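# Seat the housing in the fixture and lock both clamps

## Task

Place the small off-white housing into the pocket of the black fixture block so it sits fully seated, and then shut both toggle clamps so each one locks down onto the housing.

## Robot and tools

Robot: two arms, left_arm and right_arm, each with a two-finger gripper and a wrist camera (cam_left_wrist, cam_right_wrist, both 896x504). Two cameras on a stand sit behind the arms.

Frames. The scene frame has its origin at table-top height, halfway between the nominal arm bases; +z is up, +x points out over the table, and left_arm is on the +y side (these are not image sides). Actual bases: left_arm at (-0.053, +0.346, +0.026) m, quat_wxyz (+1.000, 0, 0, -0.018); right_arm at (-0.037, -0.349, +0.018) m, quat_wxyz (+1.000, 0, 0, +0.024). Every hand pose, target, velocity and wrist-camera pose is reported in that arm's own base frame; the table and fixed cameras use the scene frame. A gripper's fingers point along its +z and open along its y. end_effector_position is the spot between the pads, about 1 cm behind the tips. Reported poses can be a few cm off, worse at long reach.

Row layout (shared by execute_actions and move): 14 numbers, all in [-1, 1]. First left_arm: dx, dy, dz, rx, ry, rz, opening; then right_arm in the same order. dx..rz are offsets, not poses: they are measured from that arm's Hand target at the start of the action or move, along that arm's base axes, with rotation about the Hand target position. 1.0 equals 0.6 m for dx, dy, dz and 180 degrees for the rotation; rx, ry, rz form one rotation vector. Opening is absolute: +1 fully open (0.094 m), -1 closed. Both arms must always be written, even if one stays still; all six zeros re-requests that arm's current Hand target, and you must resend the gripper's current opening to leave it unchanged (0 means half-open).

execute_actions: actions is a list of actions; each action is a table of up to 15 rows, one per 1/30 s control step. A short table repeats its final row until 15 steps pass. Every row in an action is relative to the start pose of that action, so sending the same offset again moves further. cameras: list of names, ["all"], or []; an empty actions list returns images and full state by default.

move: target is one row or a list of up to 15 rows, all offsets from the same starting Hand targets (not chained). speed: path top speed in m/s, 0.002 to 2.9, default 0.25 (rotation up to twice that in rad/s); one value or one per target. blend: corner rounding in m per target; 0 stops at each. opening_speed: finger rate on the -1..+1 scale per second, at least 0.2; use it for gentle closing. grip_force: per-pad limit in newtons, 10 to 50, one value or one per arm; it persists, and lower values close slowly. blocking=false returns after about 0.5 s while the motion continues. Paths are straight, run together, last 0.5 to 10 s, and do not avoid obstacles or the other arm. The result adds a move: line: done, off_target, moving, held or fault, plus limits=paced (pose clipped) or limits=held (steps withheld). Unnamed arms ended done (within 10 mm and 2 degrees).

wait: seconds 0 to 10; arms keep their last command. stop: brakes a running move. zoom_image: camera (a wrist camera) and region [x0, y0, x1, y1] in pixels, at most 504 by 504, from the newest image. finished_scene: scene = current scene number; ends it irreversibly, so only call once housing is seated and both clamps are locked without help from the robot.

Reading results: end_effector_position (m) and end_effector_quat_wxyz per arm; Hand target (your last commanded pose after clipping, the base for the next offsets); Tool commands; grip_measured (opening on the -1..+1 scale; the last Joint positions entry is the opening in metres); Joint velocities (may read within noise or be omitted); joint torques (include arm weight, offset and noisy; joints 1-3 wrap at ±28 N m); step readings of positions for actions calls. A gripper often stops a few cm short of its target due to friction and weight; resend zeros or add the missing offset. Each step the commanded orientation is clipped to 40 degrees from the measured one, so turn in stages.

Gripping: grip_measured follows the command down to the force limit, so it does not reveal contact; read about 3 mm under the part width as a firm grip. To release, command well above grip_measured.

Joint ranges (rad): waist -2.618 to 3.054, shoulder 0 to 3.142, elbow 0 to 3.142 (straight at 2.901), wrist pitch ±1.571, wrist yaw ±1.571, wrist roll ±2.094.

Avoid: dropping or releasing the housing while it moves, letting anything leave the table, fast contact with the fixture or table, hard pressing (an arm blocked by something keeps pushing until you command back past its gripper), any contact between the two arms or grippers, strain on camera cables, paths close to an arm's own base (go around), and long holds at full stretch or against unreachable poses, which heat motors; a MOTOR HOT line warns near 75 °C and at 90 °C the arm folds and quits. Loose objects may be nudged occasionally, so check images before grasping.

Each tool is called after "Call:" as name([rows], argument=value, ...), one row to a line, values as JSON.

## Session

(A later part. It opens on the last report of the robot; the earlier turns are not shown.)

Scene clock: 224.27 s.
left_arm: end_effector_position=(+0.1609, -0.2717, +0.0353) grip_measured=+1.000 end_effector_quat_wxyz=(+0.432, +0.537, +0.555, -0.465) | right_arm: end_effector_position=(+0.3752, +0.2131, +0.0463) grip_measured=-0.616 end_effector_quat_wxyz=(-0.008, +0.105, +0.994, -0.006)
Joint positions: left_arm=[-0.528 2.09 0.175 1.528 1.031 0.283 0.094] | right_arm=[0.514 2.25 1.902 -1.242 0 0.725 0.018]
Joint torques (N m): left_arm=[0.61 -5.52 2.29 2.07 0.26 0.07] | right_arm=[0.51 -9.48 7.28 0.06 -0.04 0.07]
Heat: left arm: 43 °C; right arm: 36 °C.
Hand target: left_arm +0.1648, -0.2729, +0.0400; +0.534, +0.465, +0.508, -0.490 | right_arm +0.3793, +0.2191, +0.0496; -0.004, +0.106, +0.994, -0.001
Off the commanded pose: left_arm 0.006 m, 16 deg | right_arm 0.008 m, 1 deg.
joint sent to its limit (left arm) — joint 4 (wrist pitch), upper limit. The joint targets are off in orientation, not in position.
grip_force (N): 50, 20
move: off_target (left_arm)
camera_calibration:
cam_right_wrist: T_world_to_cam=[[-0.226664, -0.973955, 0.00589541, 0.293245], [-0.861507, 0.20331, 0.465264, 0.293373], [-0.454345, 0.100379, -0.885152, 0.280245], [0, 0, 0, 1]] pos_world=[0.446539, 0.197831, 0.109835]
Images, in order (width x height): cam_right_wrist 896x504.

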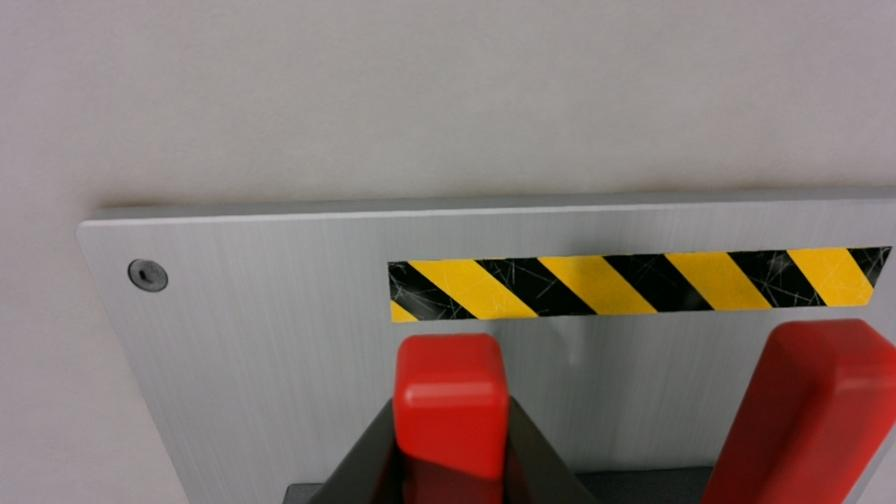

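Call:
move([
  [0,0,0,0,0,0,1,-0.0052,-0.0056,0.04,-0.0055,-0.0272,0,-0.72],
  [0,0,0,0,0,0,1,-0.0204,-0.0025,0.0775,-0.011,-0.0544,0,-0.72],
], speed=0.06, blend=[0.01,0], cameras=["all"])

Scene clock: 227.67 s.
left_arm: end_effector_position=(+0.1609, -0.2717, +0.0353) grip_measured=+1.000 end_effector_quat_wxyz=(+0.432, +0.537, +0.555, -0.465) | right_arm: end_effector_position=(+0.3690, +0.2142, +0.0773) grip_measured=-0.617 end_effector_quat_wxyz=(+0.062, +0.109, +0.992, -0.022)
Joint positions: left_arm=[-0.528 2.09 0.175 1.528 1.031 0.283 0.094] | right_arm=[0.571 2.118 1.806 -1.189 0.112 0.785 0.018]
Joint torques (N m): left_arm=[0.62 -5.46 2.37 2.08 0.28 0.04] | right_arm=[1.02 -14.12 4 0.33 0.14 0.02]
Heat: left arm: 43 °C; right arm: 36 °C.
Hand target: left_arm +0.1648, -0.2729, +0.0400; +0.534, +0.465, +0.508, -0.490 | right_arm +0.3670, +0.2175, +0.0961; +0.083, +0.106, +0.991, -0.009
Off the commanded pose: left_arm 0.006 m, 16 deg | right_arm 0.019 m, 3 deg.
joint sent to its limit (left arm) — joint 4 (wrist pitch), upper limit. The joint targets are off in orientation, not in position.
grip_force (N): 50, 20
move: off_target (left_arm, right_arm)
camera_calibration:
cam_left_wrist: T_world_to_cam=[[-0.998086, 0.00272166, 0.0617737, 0.161065], [-0.0487703, 0.579486, -0.813521, 0.231352], [-0.0380111, -0.814977, -0.578245, -0.116329], [0, 0, 0, 1]] pos_world=[0.167618, -0.229309, 0.110994]
cam_right_wrist: T_world_to_cam=[[-0.235288, -0.971734, 0.0193239, 0.294453], [-0.914505, 0.228076, 0.334158, 0.297769], [-0.32912, 0.0609516, -0.942319, 0.271325], [0, 0, 0, 1]] pos_world=[0.430891, 0.201679, 0.150482]

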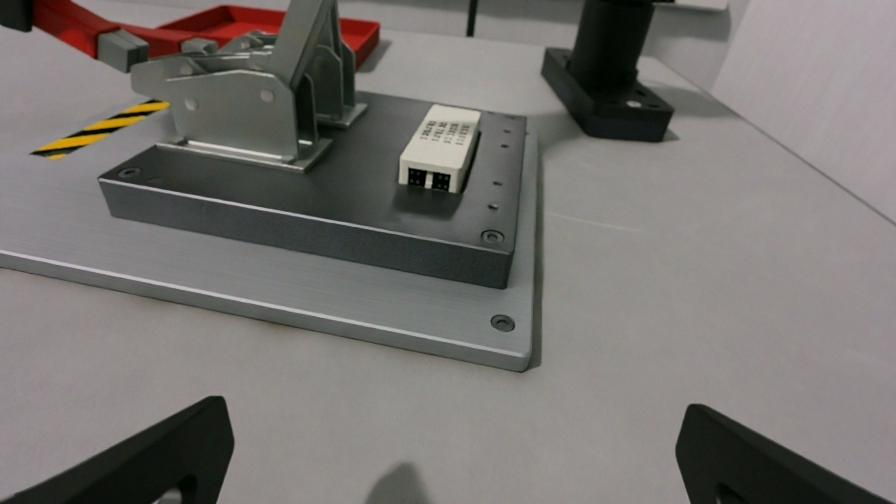

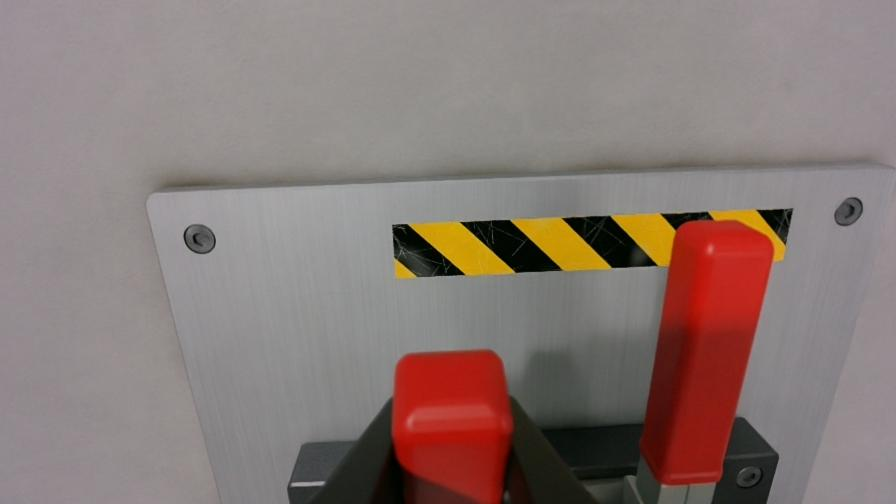

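Call:
move([
  [0,0,0,0,0,0,1,-0.045,0.0075,0.048,-0.0077,-0.038,0,-0.72],
  [0,0,0,0,0,0,1,-0.098,0.0175,0.073,-0.0154,-0.076,0,-0.72],
], speed=0.06, blend=[0.01,0], cameras=["all"])

Scene clock: 230.83 s.
left_arm: end_effector_position=(+0.1609, -0.2717, +0.0353) grip_measured=+1.000 end_effector_quat_wxyz=(+0.432, +0.537, +0.555, -0.465) | right_arm: end_effector_position=(+0.3165, +0.2249, +0.1288) grip_measured=-0.617 end_effector_quat_wxyz=(+0.196, +0.118, +0.973, -0.032)
Joint positions: left_arm=[-0.528 2.09 0.175 1.528 1.031 0.283 0.094] | right_arm=[0.773 1.811 1.526 -1.08 0.345 0.978 0.018]
Joint torques (N m): left_arm=[0.64 -5.41 2.33 2.05 0.3 0.09] | right_arm=[1.69 -11.1 4.07 0.48 0.18 -0.16]
Heat: left arm: 43 °C; right arm: 36 °C.
Hand target: left_arm +0.1648, -0.2729, +0.0400; +0.534, +0.465, +0.508, -0.490 | right_arm +0.3083, +0.2280, +0.1399; +0.203, +0.105, +0.973, -0.020
Off the commanded pose: left_arm 0.006 m, 16 deg | right_arm 0.014 m, 2 deg.
joint sent to its limit (left arm) — joint 4 (wrist pitch), upper limit. The joint targets are off in orientation, not in position.
grip_force (N): 50, 20
move: off_target (left_arm, right_arm)
camera_calibration:
cam_left_wrist: T_world_to_cam=[[-0.998086, 0.00272166, 0.0617737, 0.161065], [-0.0487703, 0.579486, -0.813521, 0.231352], [-0.0380111, -0.814977, -0.578245, -0.116329], [0, 0, 0, 1]] pos_world=[0.167618, -0.229309, 0.110994]
cam_right_wrist: T_world_to_cam=[[-0.255793, -0.966731, 0.00109898, 0.299196], [-0.964283, 0.255226, 0.0708344, 0.273775], [-0.0687583, 0.0170592, -0.997487, 0.236507], [0, 0, 0, 1]] pos_world=[0.356791, 0.215333, 0.216191]

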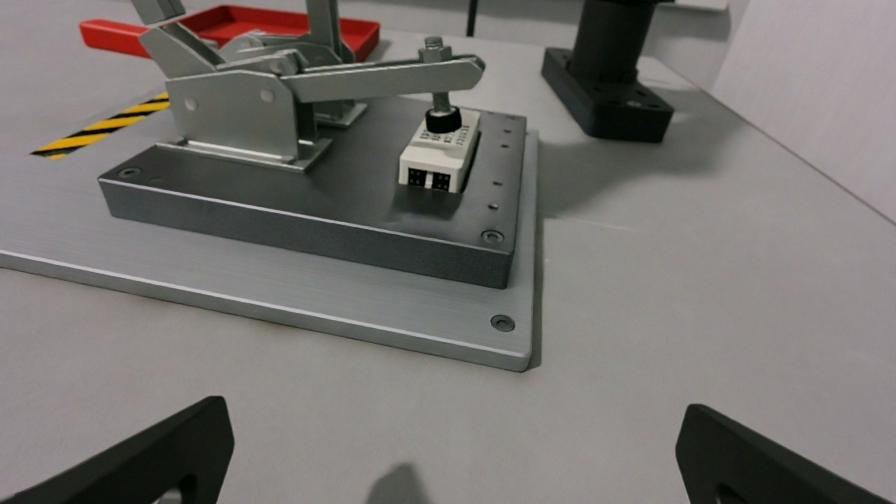

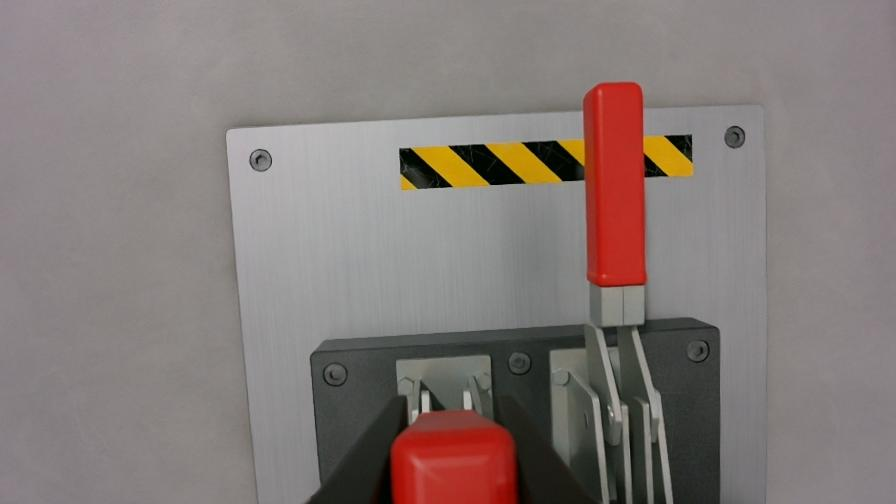

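Call:
move(target=[0,0,0,0,0,0,1,-0.0605,0.01,-0.003,-0.009,-0.0435,0,-0.72], speed=0.05, cameras=["all"])

Scene clock: 233.03 s.
left_arm: end_effector_position=(+0.1609, -0.2717, +0.0353) grip_measured=+1.000 end_effector_quat_wxyz=(+0.432, +0.537, +0.555, -0.465) | right_arm: end_effector_position=(+0.2885, +0.2311, +0.1338) grip_measured=-0.617 end_effector_quat_wxyz=(+0.282, +0.122, +0.951, -0.036)
Joint positions: left_arm=[-0.528 2.09 0.175 1.528 1.031 0.283 0.094] | right_arm=[0.921 1.696 1.347 -0.976 0.528 1.109 0.018]
Joint torques (N m): left_arm=[0.68 -5.59 2.51 2.07 0.31 0.07] | right_arm=[2.5 -9.84 3.88 0.35 0.02 -0.12]
Heat: left arm: 43 °C; right arm: 36 °C.
Hand target: left_arm +0.1648, -0.2729, +0.0400; +0.534, +0.465, +0.508, -0.490 | right_arm +0.2719, +0.2340, +0.1380; +0.270, +0.103, +0.957, -0.027
Off the commanded pose: left_arm 0.006 m, 16 deg | right_arm 0.017 m, 3 deg.
joint sent to its limit (left arm) — joint 4 (wrist pitch), upper limit. The joint targets are off in orientation, not in position.
grip_force (N): 50, 20
move: off_target (left_arm, right_arm)
camera_calibration:
cam_left_wrist: T_world_to_cam=[[-0.998086, 0.00272166, 0.0617737, 0.161065], [-0.0487703, 0.579486, -0.813521, 0.231352], [-0.0380111, -0.814977, -0.578245, -0.116329], [0, 0, 0, 1]] pos_world=[0.167618, -0.229309, 0.110994]
cam_right_wrist: T_world_to_cam=[[-0.263569, -0.964499, -0.0165346, 0.301996], [-0.958651, 0.263801, -0.106757, 0.264987], [0.107328, -0.0122869, -0.994148, 0.195009], [0, 0, 0, 1]] pos_world=[0.312697, 0.223767, 0.22715]

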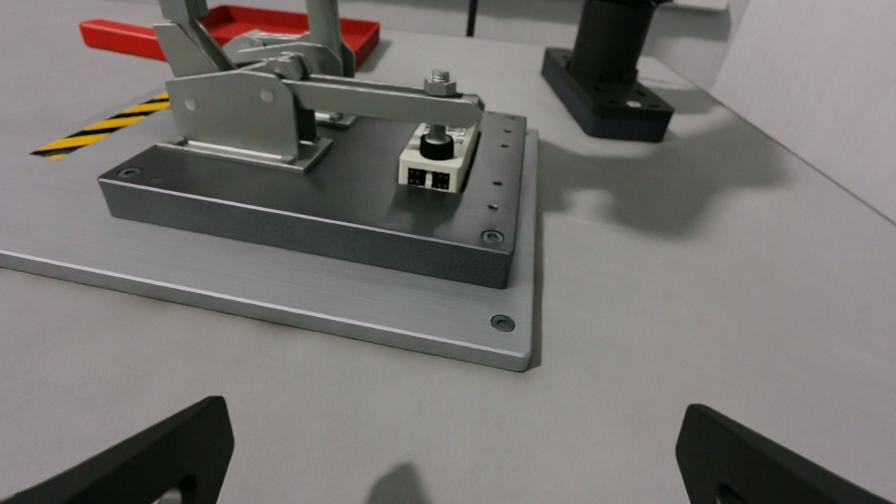

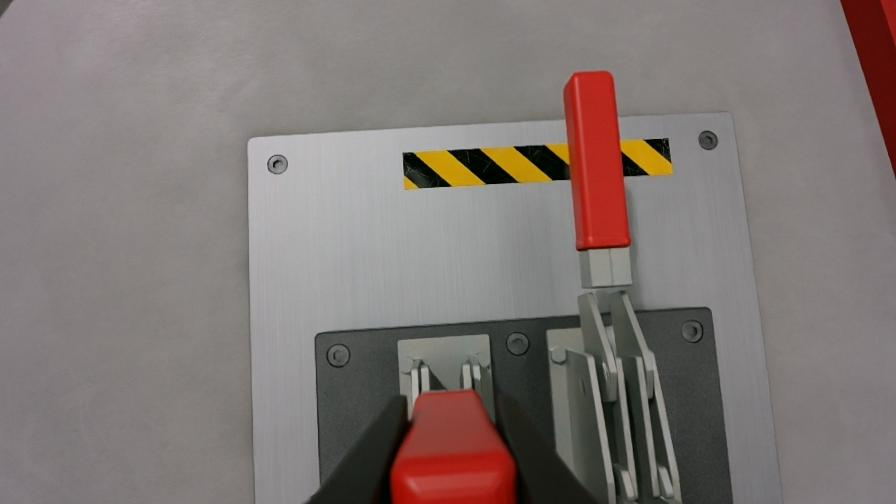

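Call:
move(target=[0,0,0,0,0,0,1,-0.025,0.005,-0.002,-0.004,-0.02,0,-0.72], speed=0.04, cameras=["all"])

Call:
zoom_image(camera="cam_left_wrist", region=[130, 0, 530, 220])

Scene clock: 234.77 s.
left_arm: end_effector_position=(+0.1609, -0.2717, +0.0353) grip_measured=+1.000 end_effector_quat_wxyz=(+0.432, +0.537, +0.555, -0.465) | right_arm: end_effector_position=(+0.2667, +0.2357, +0.1321) grip_measured=-0.617 end_effector_quat_wxyz=(+0.306, +0.118, +0.944, -0.038)
Joint positions: left_arm=[-0.528 2.09 0.175 1.528 1.031 0.283 0.094] | right_arm=[1.007 1.66 1.282 -0.97 0.59 1.187 0.018]
Joint torques (N m): left_arm=[0.59 -5.57 2.35 2.05 0.3 0.07] | right_arm=[1.66 -9.01 4.14 0.42 0.18 -0.2]
Heat: left arm: 43 °C; right arm: 35 °C.
Hand target: left_arm +0.1648, -0.2729, +0.0400; +0.534, +0.465, +0.508, -0.490 | right_arm +0.2569, +0.2369, +0.1368; +0.301, +0.102, +0.948, -0.030
Off the commanded pose: left_arm 0.006 m, 16 deg | right_arm 0.011 m, 2 deg.
joint sent to its limit (left arm) — joint 4 (wrist pitch), upper limit. The joint targets are off in orientation, not in position.
grip_force (N): 50, 20
move: off_target (left_arm, right_arm)
camera_calibration:
cam_left_wrist: T_world_to_cam=[[-0.998086, 0.00272166, 0.0617737, 0.161065], [-0.0487703, 0.579486, -0.813521, 0.231352], [-0.0380111, -0.814977, -0.578245, -0.116329], [0, 0, 0, 1]] pos_world=[0.167618, -0.229309, 0.110994]
cam_right_wrist: T_world_to_cam=[[-0.255862, -0.966544, -0.0181082, 0.299291], [-0.954257, 0.255518, -0.155255, 0.249873], [0.154687, -0.0224439, -0.987708, 0.184691], [0, 0, 0, 1]] pos_world=[0.286451, 0.229576, 0.226634]

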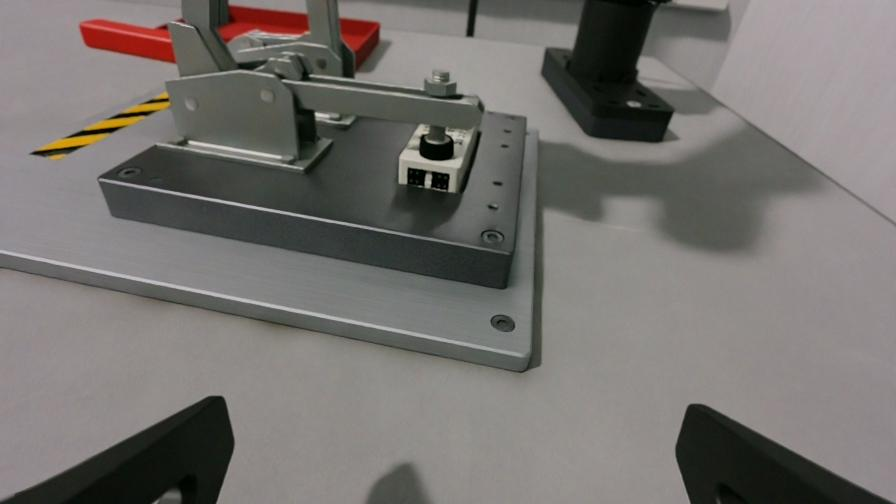

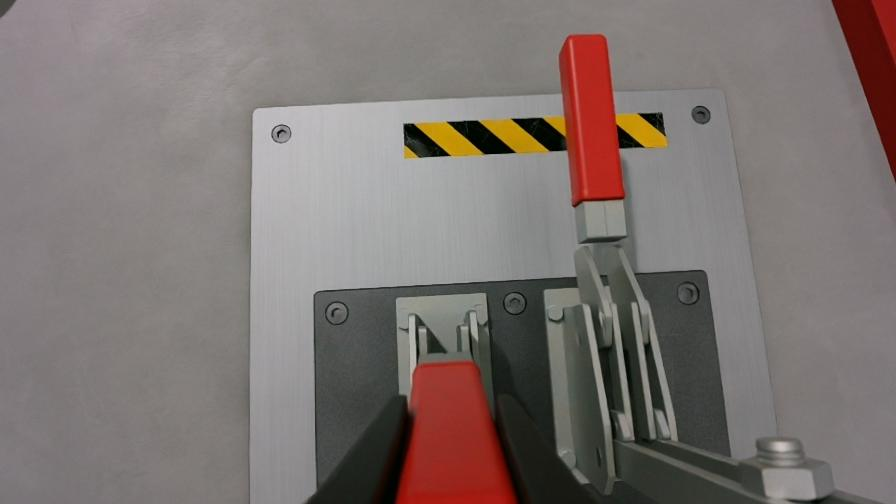

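Scaled by 1.260 from the camera's 896x504 image, which has a finer 1280x720 frame.

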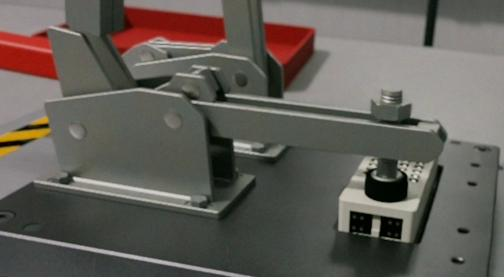

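Call:
move(target=[0,0,0,0,0,0,1,-0.022,0.0045,-0.004,-0.004,-0.02,0,-0.72], speed=0.04, cameras=["all"])

Call:
zoom_image(camera="cam_left_wrist", region=[130, 0, 530, 220])

Scene clock: 236.63 s.
left_arm: end_effector_position=(+0.1609, -0.2717, +0.0353) grip_measured=+1.000 end_effector_quat_wxyz=(+0.432, +0.537, +0.555, -0.465) | right_arm: end_effector_position=(+0.2657, +0.2359, +0.1318) grip_measured=-0.617 end_effector_quat_wxyz=(+0.347, +0.118, +0.929, -0.044)
Joint positions: left_arm=[-0.528 2.09 0.175 1.528 1.031 0.283 0.094] | right_arm=[1.05 1.653 1.232 -0.924 0.685 1.222 0.018]
Joint torques (N m): left_arm=[0.54 -5.55 2.32 2.06 0.27 0.11] | right_arm=[3.95 -9.61 3.82 0.2 0.02 0.12]
Heat: left arm: 43 °C; right arm: 35 °C.
Hand target: left_arm +0.1648, -0.2729, +0.0400; +0.534, +0.465, +0.508, -0.490 | right_arm +0.2437, +0.2397, +0.1345; +0.331, +0.101, +0.938, -0.032
Off the commanded pose: left_arm 0.006 m, 16 deg | right_arm 0.022 m, 3 deg.
joint sent to its limit (left arm) — joint 4 (wrist pitch), upper limit. The joint targets are off in orientation, not in position.
grip_force (N): 50, 20
move: off_target (left_arm, right_arm)
camera_calibration:
cam_left_wrist: T_world_to_cam=[[-0.998086, 0.00272166, 0.0617737, 0.161065], [-0.0487703, 0.579486, -0.813521, 0.231352], [-0.0380111, -0.814977, -0.578245, -0.116329], [0, 0, 0, 1]] pos_world=[0.167618, -0.229309, 0.110994]
cam_right_wrist: T_world_to_cam=[[-0.258856, -0.965747, -0.0180787, 0.299918], [-0.935831, 0.255385, -0.242898, 0.255458], [0.239195, -0.0459572, -0.969883, 0.165307], [0, 0, 0, 1]] pos_world=[0.277161, 0.232002, 0.227801]

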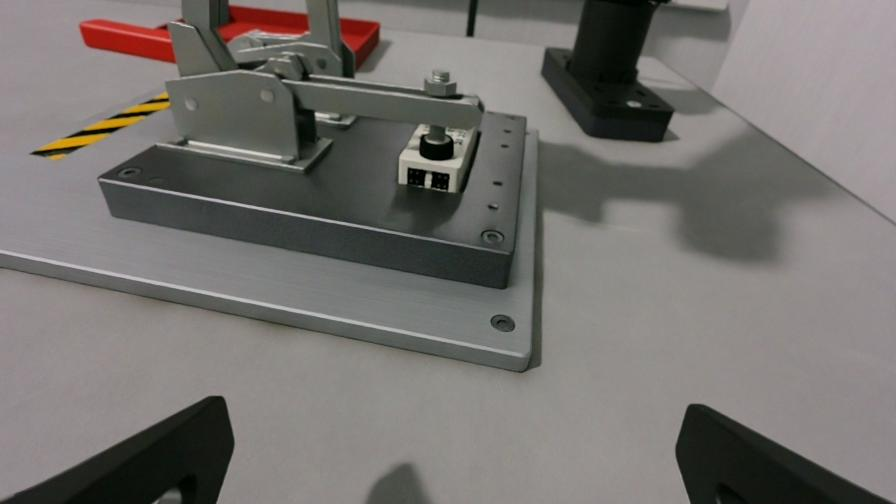

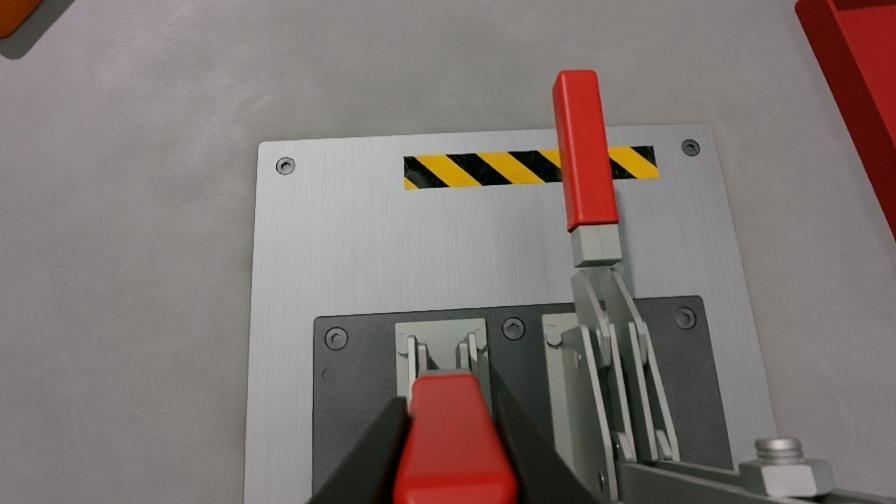

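Scaled by 1.260 from the camera's 896x504 image, which has a finer 1280x720 frame.

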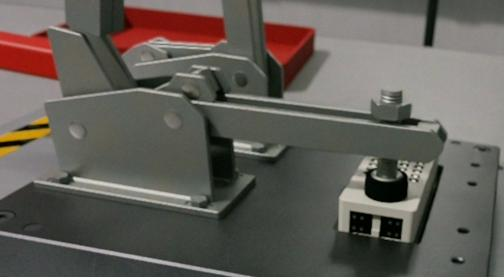

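Call:
move([
  [0,0,0,0,0,0,1,0.0367,-0.0063,0,0,0,0,-0.72],
  [0,0,0,0,0,0,1,0.0367,-0.0063,0,0,0,0,-0.04],
  [0,0,0,0,0,0,1,0.0367,-0.0063,0.1,0,0,0,-0.04],
], speed=[0.05,0.1,0.1], cameras=["all"])

Call:
zoom_image(camera="cam_left_wrist", region=[130, 0, 530, 220])

Scene clock: 240.37 s.
left_arm: end_effector_position=(+0.1609, -0.2717, +0.0353) grip_measured=+1.000 end_effector_quat_wxyz=(+0.432, +0.537, +0.555, -0.465) | right_arm: end_effector_position=(+0.2616, +0.2359, +0.1750) grip_measured=-0.043 end_effector_quat_wxyz=(+0.316, +0.090, +0.943, -0.050)
Joint positions: left_arm=[-0.528 2.09 0.175 1.528 1.031 0.283 0.094] | right_arm=[1.033 1.642 1.422 -1.139 0.62 1.155 0.045]
Joint torques (N m): left_arm=[0.54 -5.48 2.36 2.05 0.29 0.08] | right_arm=[-0.43 -8.34 7.56 0.42 0.5 -0.01]
Heat: left arm: 44 °C; right arm: 35 °C.
Hand target: left_arm +0.1648, -0.2729, +0.0400; +0.534, +0.465, +0.508, -0.490 | right_arm +0.2658, +0.2359, +0.1945; +0.331, +0.101, +0.938, -0.032
Off the commanded pose: left_arm 0.006 m, 16 deg | right_arm 0.020 m, 3 deg.
joint sent to its limit (left arm) — joint 4 (wrist pitch), upper limit. The joint targets are off in orientation, not in position.
grip_force (N): 50, 20
move: off_target (left_arm, right_arm)
camera_calibration:
cam_left_wrist: T_world_to_cam=[[-0.998086, 0.00272166, 0.0617737, 0.161065], [-0.0487703, 0.579486, -0.813521, 0.231352], [-0.0380111, -0.814977, -0.578245, -0.116329], [0, 0, 0, 1]] pos_world=[0.167618, -0.229309, 0.110994]
cam_right_wrist: T_world_to_cam=[[-0.211254, -0.977239, 0.0193925, 0.283285], [-0.96225, 0.204449, -0.179652, 0.269994], [0.171598, -0.0566127, -0.983539, 0.230732], [0, 0, 0, 1]] pos_world=[0.280054, 0.234699, 0.269945]

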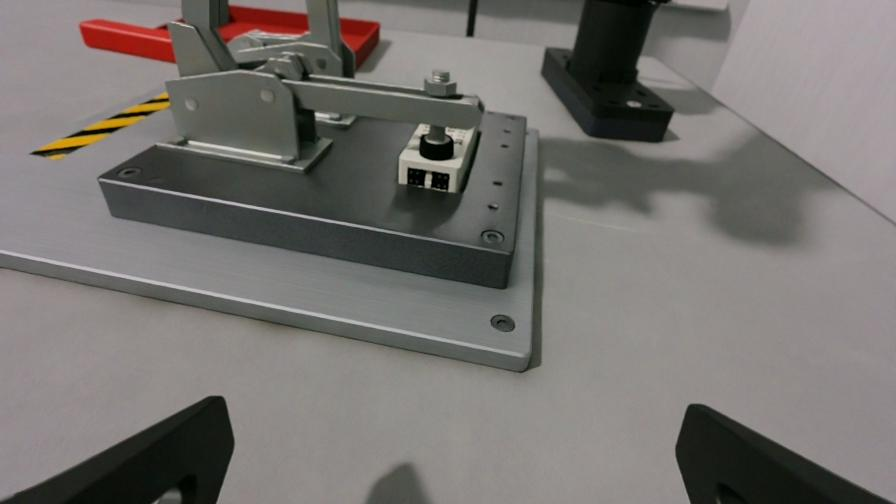

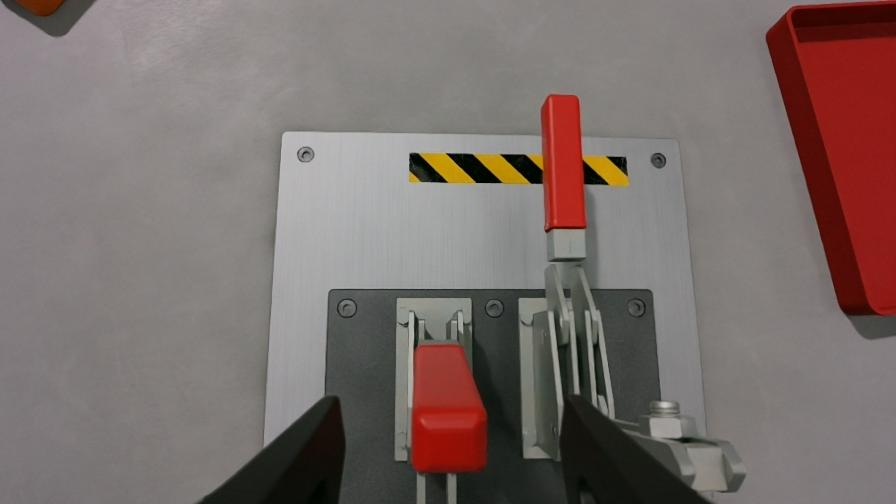

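Scaled by 1.260 from the camera's 896x504 image, which has a finer 1280x720 frame.

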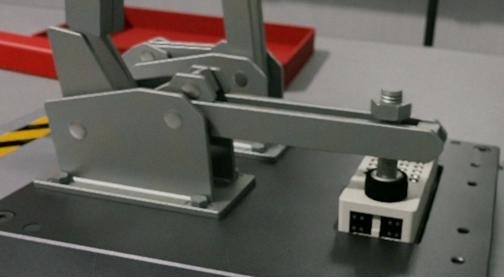

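Call:
move([
  [0,0,0,0,0,0,1,0,0,0.1,0,0,0,-0.04],
  [0,0,0,0,0,0,1,0.167,-0.1348,0.0758,0.0434,0.2139,0,-0.04],
  [0,0,0,0,0,0,1,0.17,-0.1348,-0.1575,0.0434,0.2139,0,-0.04],
], speed=[0.15,0.15,0.12], blend=[0.02,0.02,0], cameras=["all"])

Scene clock: 246.57 s.
left_arm: end_effector_position=(+0.1609, -0.2717, +0.0353) grip_measured=+1.000 end_effector_quat_wxyz=(+0.432, +0.537, +0.555, -0.465) | right_arm: end_effector_position=(+0.3675, +0.1560, +0.1056) grip_measured=-0.043 end_effector_quat_wxyz=(-0.001, +0.107, +0.994, -0.002)
Joint positions: left_arm=[-0.528 2.09 0.175 1.528 1.031 0.283 0.094] | right_arm=[0.4 2.077 1.863 -1.36 0.003 0.614 0.045]
Joint torques (N m): left_arm=[0.51 -5.41 2.33 2.05 0.26 0.13] | right_arm=[-0.46 -8.95 3.7 0.34 -0.06 -0.09]
Heat: left arm: 44 °C; right arm: 36 °C.
Hand target: left_arm +0.1648, -0.2729, +0.0400; +0.534, +0.465, +0.508, -0.490 | right_arm +0.3678, +0.1550, +0.1000; -0.004, +0.106, +0.994, -0.001
Off the commanded pose: left_arm 0.006 m, 16 deg | right_arm 0.006 m, 0 deg.
joint sent to its limit (left arm) — joint 4 (wrist pitch), upper limit. The joint targets are off in orientation, not in position.
grip_force (N): 50, 20
move: off_target (left_arm)
camera_calibration:
cam_left_wrist: T_world_to_cam=[[-0.998086, 0.00272166, 0.0617737, 0.161065], [-0.0487703, 0.579486, -0.813521, 0.231352], [-0.0380111, -0.814977, -0.578245, -0.116329], [0, 0, 0, 1]] pos_world=[0.167618, -0.229309, 0.110994]
cam_right_wrist: T_world_to_cam=[[-0.23044, -0.973081, -0.00323395, 0.237793], [-0.86766, 0.203968, 0.453391, 0.274207], [-0.440527, 0.107285, -0.891306, 0.329392], [0, 0, 0, 1]] pos_world=[0.437821, 0.140124, 0.170035]

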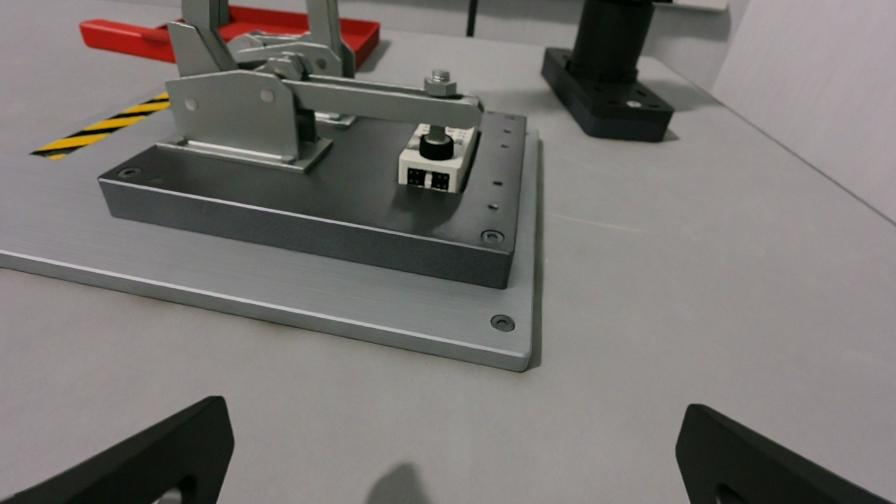

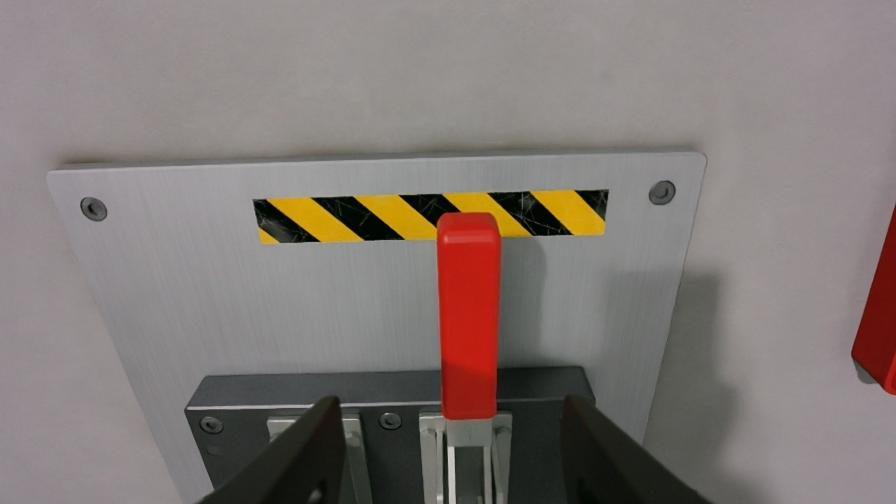

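Call:
move([
  [0,0,0,0,0,0,1,0,0.025,0,0,0,0,-0.04],
  [0,0,0,0,0,0,1,0.0067,-0.0085,0,0,0,0,-0.04],
  [0,0,0,0,0,0,1,0.0067,-0.0085,-0.0967,0,0,0,-0.04],
], speed=0.08, cameras=["cam_right_wrist"])

Scene clock: 250.93 s.
left_arm: end_effector_position=(+0.1609, -0.2717, +0.0353) grip_measured=+1.000 end_effector_quat_wxyz=(+0.432, +0.537, +0.555, -0.465) | right_arm: end_effector_position=(+0.3737, +0.1499, +0.0542) grip_measured=-0.043 end_effector_quat_wxyz=(+0.006, +0.110, +0.994, +0.003)
Joint positions: left_arm=[-0.528 2.09 0.175 1.528 1.031 0.283 0.094] | right_arm=[0.379 2.091 1.679 -1.147 0 0.599 0.045]
Joint torques (N m): left_arm=[0.53 -5.5 2.4 2.06 0.27 0.07] | right_arm=[0.06 -7.72 3.63 0.32 -0.02 -0.09]
Heat: left arm: 44 °C; right arm: 36 °C.
Hand target: left_arm +0.1648, -0.2729, +0.0400; +0.534, +0.465, +0.508, -0.490 | right_arm +0.3718, +0.1499, +0.0420; -0.004, +0.107, +0.994, -0.001
Off the commanded pose: left_arm 0.006 m, 16 deg | right_arm 0.012 m, 1 deg.
joint sent to its limit (left arm) — joint 4 (wrist pitch), upper limit. The joint targets are off in orientation, not in position.
grip_force (N): 50, 20
move: off_target (left_arm, right_arm)
camera_calibration:
cam_right_wrist: T_world_to_cam=[[-0.236219, -0.971587, -0.014828, 0.235675], [-0.8724, 0.205334, 0.443571, 0.306275], [-0.427923, 0.117716, -0.896117, 0.280982], [0, 0, 0, 1]] pos_world=[0.443104, 0.133014, 0.119433]
Images, in order (width x height): cam_right_wrist 896x504.

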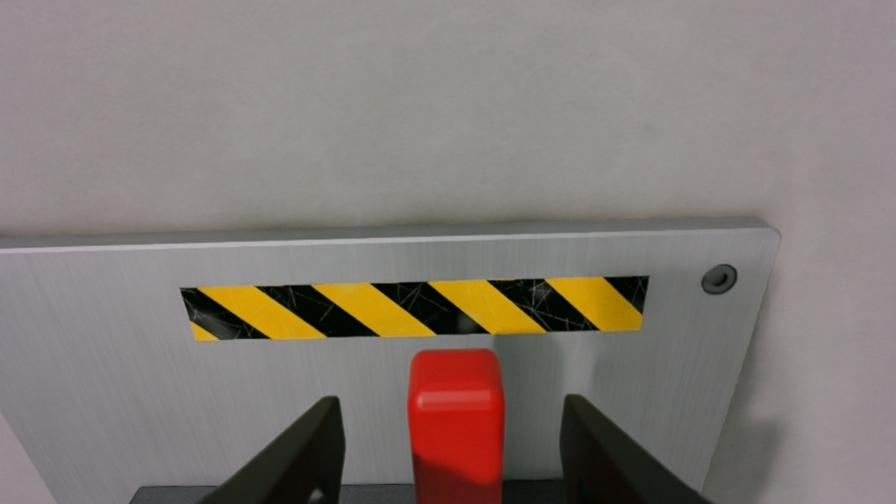

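Call:
move(target=[0,0,0,0,0,0,1,-0.004,0,-0.007,0,0,0,-0.04], speed=0.08, cameras=["cam_right_wrist"])

Scene clock: 252.27 s.
left_arm: end_effector_position=(+0.1609, -0.2717, +0.0353) grip_measured=+1.000 end_effector_quat_wxyz=(+0.432, +0.537, +0.555, -0.465) | right_arm: end_effector_position=(+0.3720, +0.1492, +0.0485) grip_measured=-0.043 end_effector_quat_wxyz=(+0.004, +0.110, +0.994, +0.002)
Joint positions: left_arm=[-0.528 2.09 0.175 1.528 1.031 0.283 0.094] | right_arm=[0.379 2.091 1.656 -1.127 0 0.599 0.045]
Joint torques (N m): left_arm=[0.72 -5.49 2.32 2.05 0.27 0.08] | right_arm=[0.28 -8.08 3.51 0.31 -0.02 -0.06]
Heat: left arm: 44 °C; right arm: 35 °C.
Hand target: left_arm +0.1648, -0.2729, +0.0400; +0.534, +0.465, +0.508, -0.490 | right_arm +0.3694, +0.1499, +0.0378; -0.004, +0.107, +0.994, -0.001
Off the commanded pose: left_arm 0.006 m, 16 deg | right_arm 0.011 m, 1 deg.
joint sent to its limit (left arm) — joint 4 (wrist pitch), upper limit. The joint targets are off in orientation, not in position.
grip_force (N): 50, 20
move: off_target (left_arm, right_arm)
camera_calibration:
cam_right_wrist: T_world_to_cam=[[-0.236211, -0.971617, -0.0128053, 0.2344], [-0.871002, 0.205872, 0.446062, 0.306651], [-0.430766, 0.116518, -0.89491, 0.276359], [0, 0, 0, 1]] pos_world=[0.441507, 0.132415, 0.113533]
Images, in order (width x height): cam_right_wrist 896x504.

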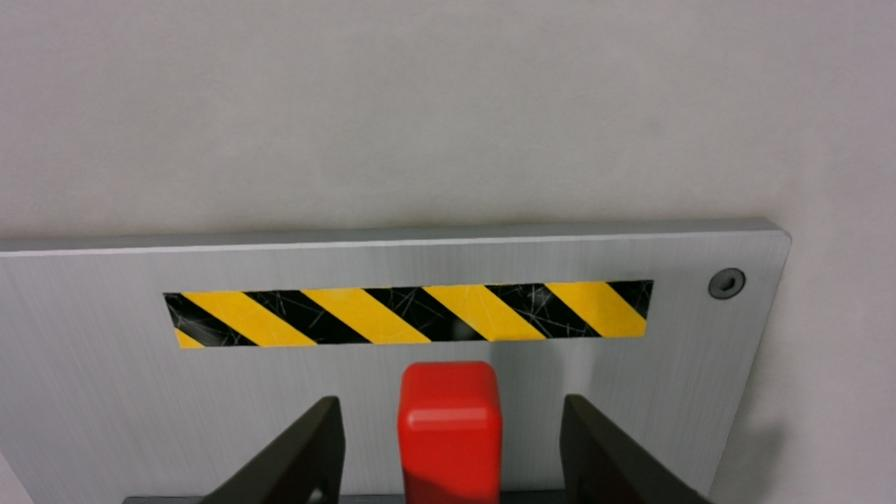

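Call:
move(target=[0,0,0,0,0,0,1,0,0,0,0,0,0,-0.72], opening_speed=0.5)

Call:
move([
  [0,0,0,0,0,0,1,-0.0005,0.002,0.06,-0.0055,-0.0272,0,-0.72],
  [0,0,0,0,0,0,1,-0.0182,0.0055,0.104,-0.011,-0.0544,0,-0.72],
  [0,0,0,0,0,0,1,-0.0605,0.0165,0.158,-0.0187,-0.0924,0,-0.72],
  [0,0,0,0,0,0,1,-0.1175,0.0285,0.186,-0.0264,-0.1304,0,-0.72],
], speed=0.06, blend=[0.01,0.01,0.01,0], cameras=["all"])

Scene clock: 256.43 s.
left_arm: end_effector_position=(+0.1609, -0.2717, +0.0353) grip_measured=+1.000 end_effector_quat_wxyz=(+0.432, +0.537, +0.555, -0.465) | right_arm: end_effector_position=(+0.3721, +0.1494, +0.0485) grip_measured=-0.619 end_effector_quat_wxyz=(+0.004, +0.107, +0.994, +0.002)
Joint positions: left_arm=[-0.528 2.09 0.175 1.528 1.031 0.283 0.094] | right_arm=[0.379 2.091 1.656 -1.126 0 0.593 0.018]
Joint torques (N m): left_arm=[0.54 -5.49 2.37 2.02 0.27 0.08] | right_arm=[0.28 -8.08 3.51 0.32 -0.02 0.02]
Heat: left arm: 44 °C; right arm: 35 °C.
Hand target: left_arm +0.1648, -0.2729, +0.0400; +0.534, +0.465, +0.508, -0.490 | right_arm +0.3694, +0.1499, +0.0378; -0.004, +0.106, +0.994, -0.001
Off the commanded pose: left_arm 0.006 m, 16 deg | right_arm 0.011 m, 1 deg.
joint sent to its limit (left arm) — joint 4 (wrist pitch), upper limit. The joint targets are off in orientation, not in position.
grip_force (N): 50, 20
move: off_target (left_arm, right_arm)

Scene clock: 260.33 s.
left_arm: end_effector_position=(+0.1609, -0.2717, +0.0353) grip_measured=+1.000 end_effector_quat_wxyz=(+0.432, +0.537, +0.555, -0.465) | right_arm: end_effector_position=(+0.3036, +0.1642, +0.1395) grip_measured=-0.619 end_effector_quat_wxyz=(+0.190, +0.117, +0.974, -0.030)
Joint positions: left_arm=[-0.528 2.09 0.175 1.528 1.031 0.283 0.094] | right_arm=[0.651 1.615 1.345 -1.061 0.306 0.853 0.018]
Joint torques (N m): left_arm=[0.47 -5.41 2.4 2.02 0.28 0.06] | right_arm=[1.57 -9.24 4.36 0.59 0.24 -0.16]
Heat: left arm: 45 °C; right arm: 35 °C.
Hand target: left_arm +0.1648, -0.2729, +0.0400; +0.534, +0.465, +0.508, -0.490 | right_arm +0.2988, +0.1671, +0.1493; +0.203, +0.104, +0.973, -0.020
Off the commanded pose: left_arm 0.006 m, 16 deg | right_arm 0.011 m, 2 deg.
joint sent to its limit (left arm) — joint 4 (wrist pitch), upper limit. The joint targets are off in orientation, not in position.
grip_force (N): 50, 20
move: off_target (left_arm, right_arm)
camera_calibration:
cam_left_wrist: T_world_to_cam=[[-0.998086, 0.00272166, 0.0617737, 0.161065], [-0.0487703, 0.579486, -0.813521, 0.231352], [-0.0380111, -0.814977, -0.578245, -0.116329], [0, 0, 0, 1]] pos_world=[0.167618, -0.229309, 0.110994]
cam_right_wrist: T_world_to_cam=[[-0.253365, -0.967371, -0.000364326, 0.236664], [-0.963968, 0.252442, 0.0838997, 0.27455], [-0.0810701, 0.0216085, -0.996474, 0.250222], [0, 0, 0, 1]] pos_world=[0.344906, 0.154227, 0.226391]

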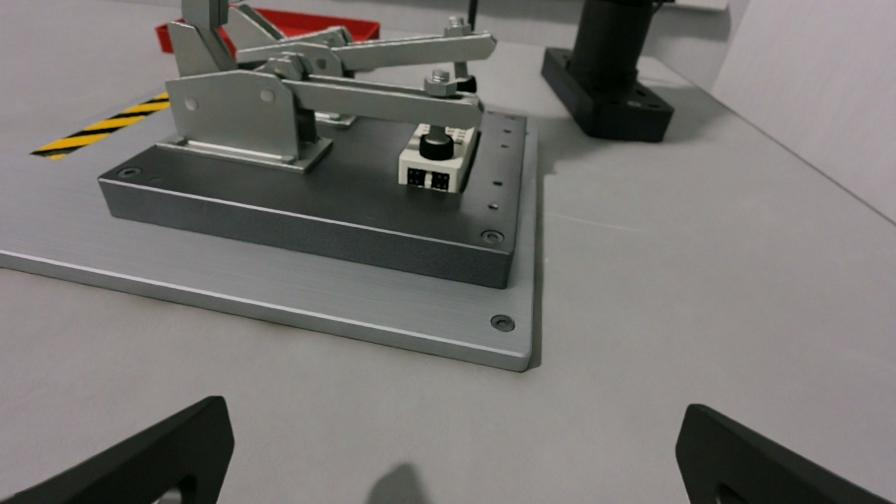

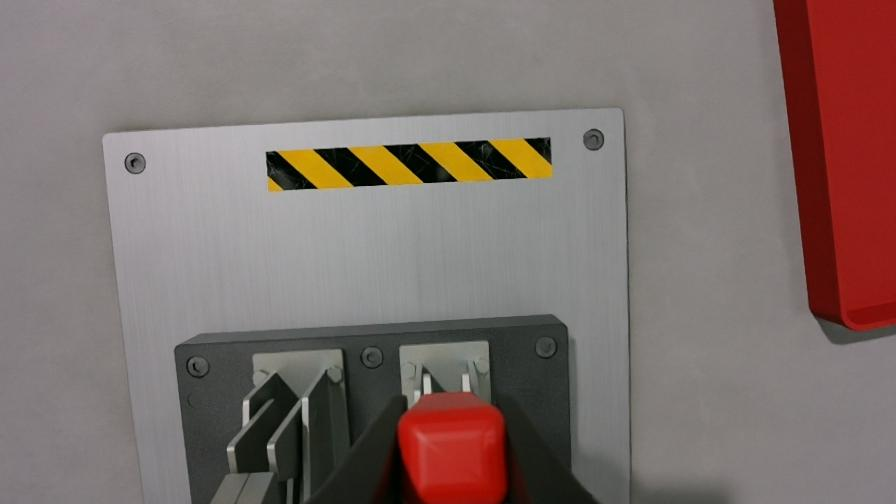

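Call:
move([
  [0,0,0,0,0,0,1,-0.068,0.0117,-0.004,-0.009,-0.0435,0,-0.72],
  [0,0,0,0,0,0,1,-0.105,0.019,-0.0065,-0.0135,-0.065,0,-0.72],
], speed=0.045, blend=[0.005,0], cameras=["all"])

Call:
zoom_image(camera="cam_left_wrist", region=[130, 0, 530, 220])

Scene clock: 263.87 s.
left_arm: end_effector_position=(+0.1609, -0.2717, +0.0353) grip_measured=+1.000 end_effector_quat_wxyz=(+0.432, +0.537, +0.555, -0.465) | right_arm: end_effector_position=(+0.2483, +0.1759, +0.1416) grip_measured=-0.619 end_effector_quat_wxyz=(+0.307, +0.118, +0.943, -0.040)
Joint positions: left_arm=[-0.528 2.09 0.175 1.528 1.031 0.283 0.094] | right_arm=[0.944 1.42 1.083 -0.974 0.581 1.115 0.018]
Joint torques (N m): left_arm=[0.46 -5.56 2.37 2.02 0.3 0.08] | right_arm=[2.74 -7.41 4.27 0.41 0.19 -0.07]
Heat: left arm: 45 °C; right arm: 35 °C.
Hand target: left_arm +0.1648, -0.2729, +0.0400; +0.534, +0.465, +0.508, -0.490 | right_arm +0.2359, +0.1784, +0.1455; +0.303, +0.102, +0.947, -0.030
Off the commanded pose: left_arm 0.006 m, 16 deg | right_arm 0.013 m, 2 deg.
joint sent to its limit (left arm) — joint 4 (wrist pitch), upper limit. The joint targets are off in orientation, not in position.
grip_force (N): 50, 20
move: off_target (left_arm, right_arm)
camera_calibration:
cam_left_wrist: T_world_to_cam=[[-0.998086, 0.00272166, 0.0617737, 0.161065], [-0.0487703, 0.579486, -0.813521, 0.231352], [-0.0380111, -0.814977, -0.578245, -0.116329], [0, 0, 0, 1]] pos_world=[0.167618, -0.229309, 0.110994]
cam_right_wrist: T_world_to_cam=[[-0.257643, -0.966132, -0.0144922, 0.236823], [-0.953298, 0.25661, -0.159295, 0.249187], [0.157619, -0.0272259, -0.987125, 0.195526], [0, 0, 0, 1]] pos_world=[0.267747, 0.170181, 0.236135]

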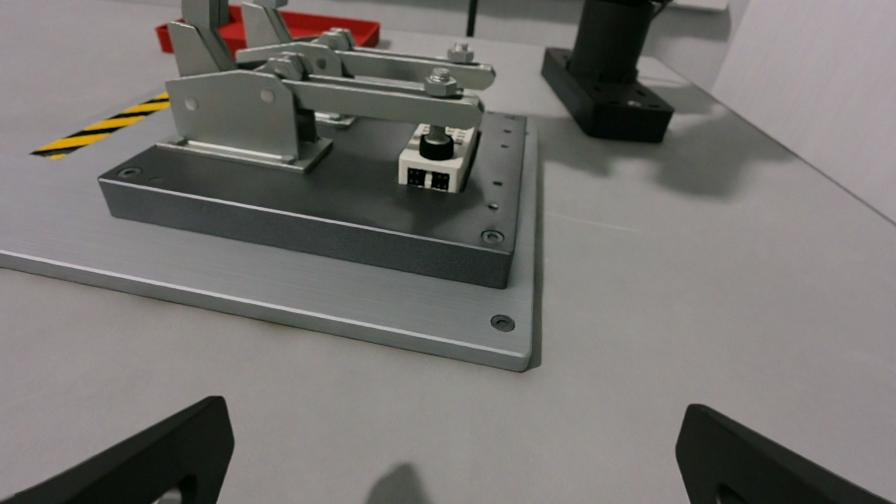

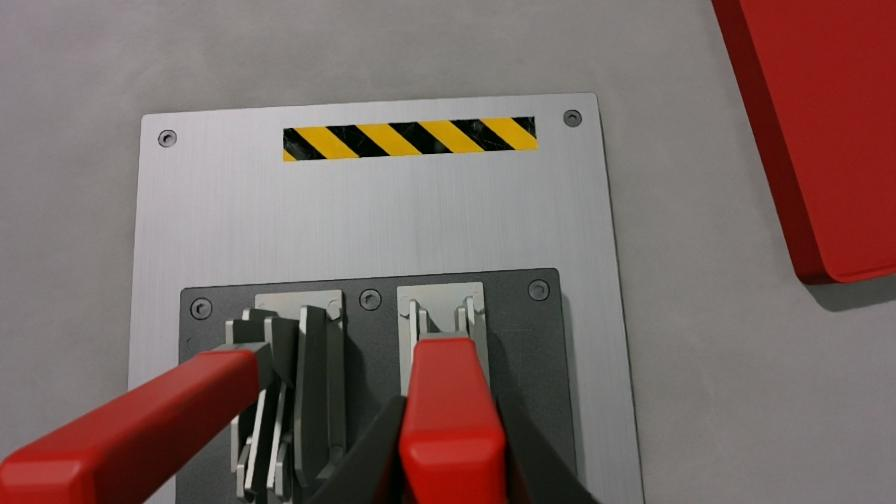

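Scaled by 1.260 from the camera's 896x504 image, which has a finer 1280x720 frame.

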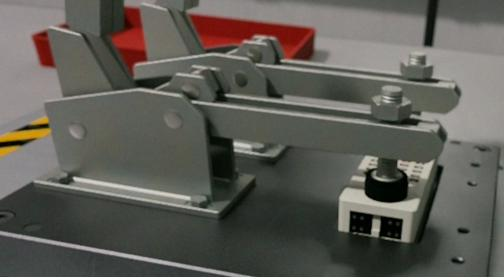

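Call:
move([
  [0,0,0,0,0,0,1,-0.016,0.0033,-0.002,0,0,0,-0.72],
  [0,0,0,0,0,0,1,0.019,-0.004,-0.004,0,0,0,-0.72],
  [0,0,0,0,0,0,1,0.019,-0.004,-0.004,0,0,0,-0.04],
  [0,0,0,0,0,0,1,0.019,-0.004,0.15,0,0,0,-0.04],
], speed=[0.04,0.05,0.1,0.1], cameras=["all"])

Call:
zoom_image(camera="cam_left_wrist", region=[130, 0, 530, 220])

Scene clock: 268.30 s.
left_arm: end_effector_position=(+0.1609, -0.2717, +0.0353) grip_measured=+1.000 end_effector_quat_wxyz=(+0.432, +0.537, +0.555, -0.465) | right_arm: end_effector_position=(+0.2432, +0.1757, +0.2284) grip_measured=-0.043 end_effector_quat_wxyz=(+0.297, +0.097, +0.950, -0.030)
Joint positions: left_arm=[-0.528 2.09 0.175 1.528 1.031 0.283 0.094] | right_arm=[0.939 1.417 1.436 -1.309 0.544 1.063 0.045]
Joint torques (N m): left_arm=[0.7 -5.46 2.28 2.04 0.31 0.07] | right_arm=[-0.43 -3.33 7.32 0.54 0.43 -0.02]
Heat: left arm: 45 °C; right arm: 35 °C.
Hand target: left_arm +0.1648, -0.2729, +0.0400; +0.534, +0.465, +0.508, -0.490 | right_arm +0.2473, +0.1761, +0.2354; +0.303, +0.102, +0.947, -0.030
Off the commanded pose: left_arm 0.006 m, 16 deg | right_arm 0.008 m, 1 deg.
joint sent to its limit (left arm) — joint 4 (wrist pitch), upper limit. The joint targets are off in orientation, not in position.
grip_force (N): 50, 20
move: off_target (left_arm)
camera_calibration:
cam_left_wrist: T_world_to_cam=[[-0.998086, 0.00272166, 0.0617737, 0.161065], [-0.0487703, 0.579486, -0.813521, 0.231352], [-0.0380111, -0.814977, -0.578245, -0.116329], [0, 0, 0, 1]] pos_world=[0.167618, -0.229309, 0.110994]
cam_right_wrist: T_world_to_cam=[[-0.212646, -0.97697, -0.017619, 0.228264], [-0.967618, 0.213051, -0.135367, 0.263807], [0.136003, -0.0117367, -0.990639, 0.28538], [0, 0, 0, 1]] pos_world=[0.264991, 0.170152, 0.322441]

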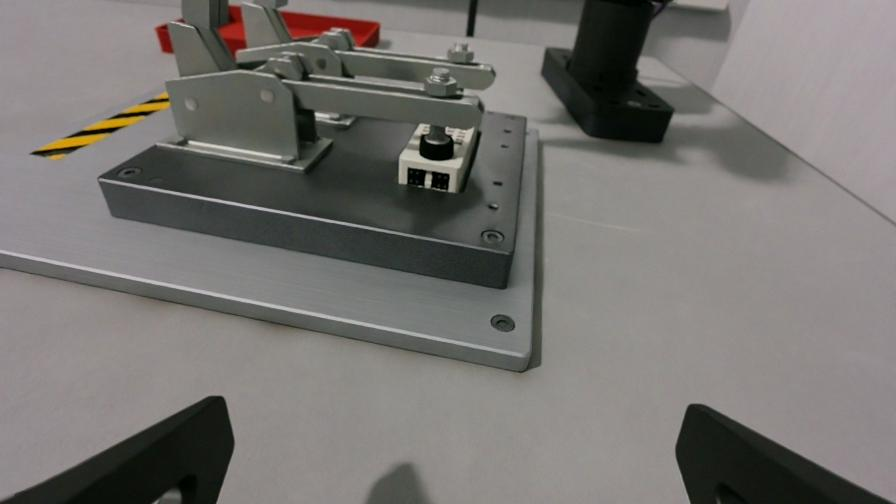

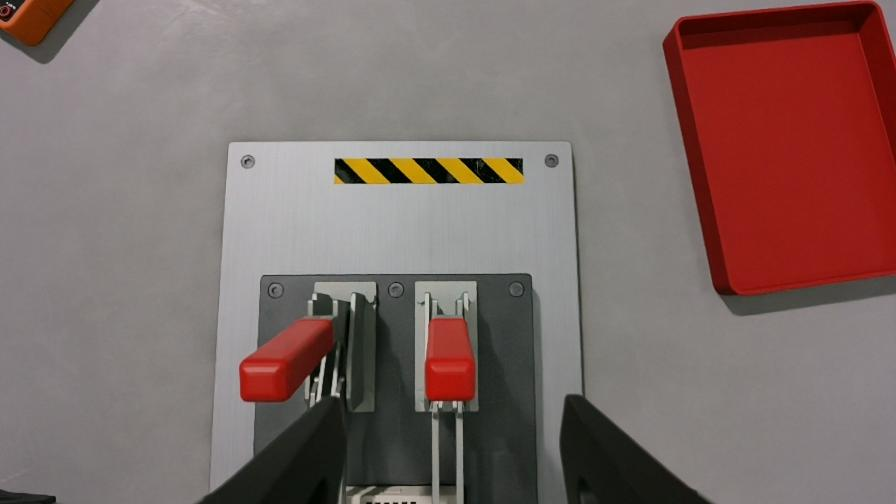

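Scaled by 1.260 from the camera's 896x504 image, which has a finer 1280x720 frame.

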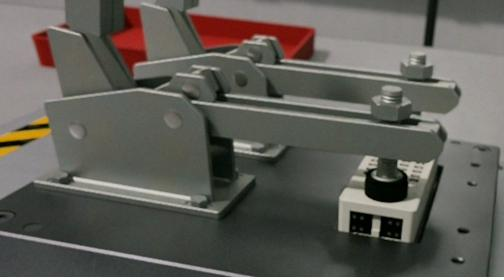

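Call:
finished_scene(scene=1)

The scene is finished: the task was done.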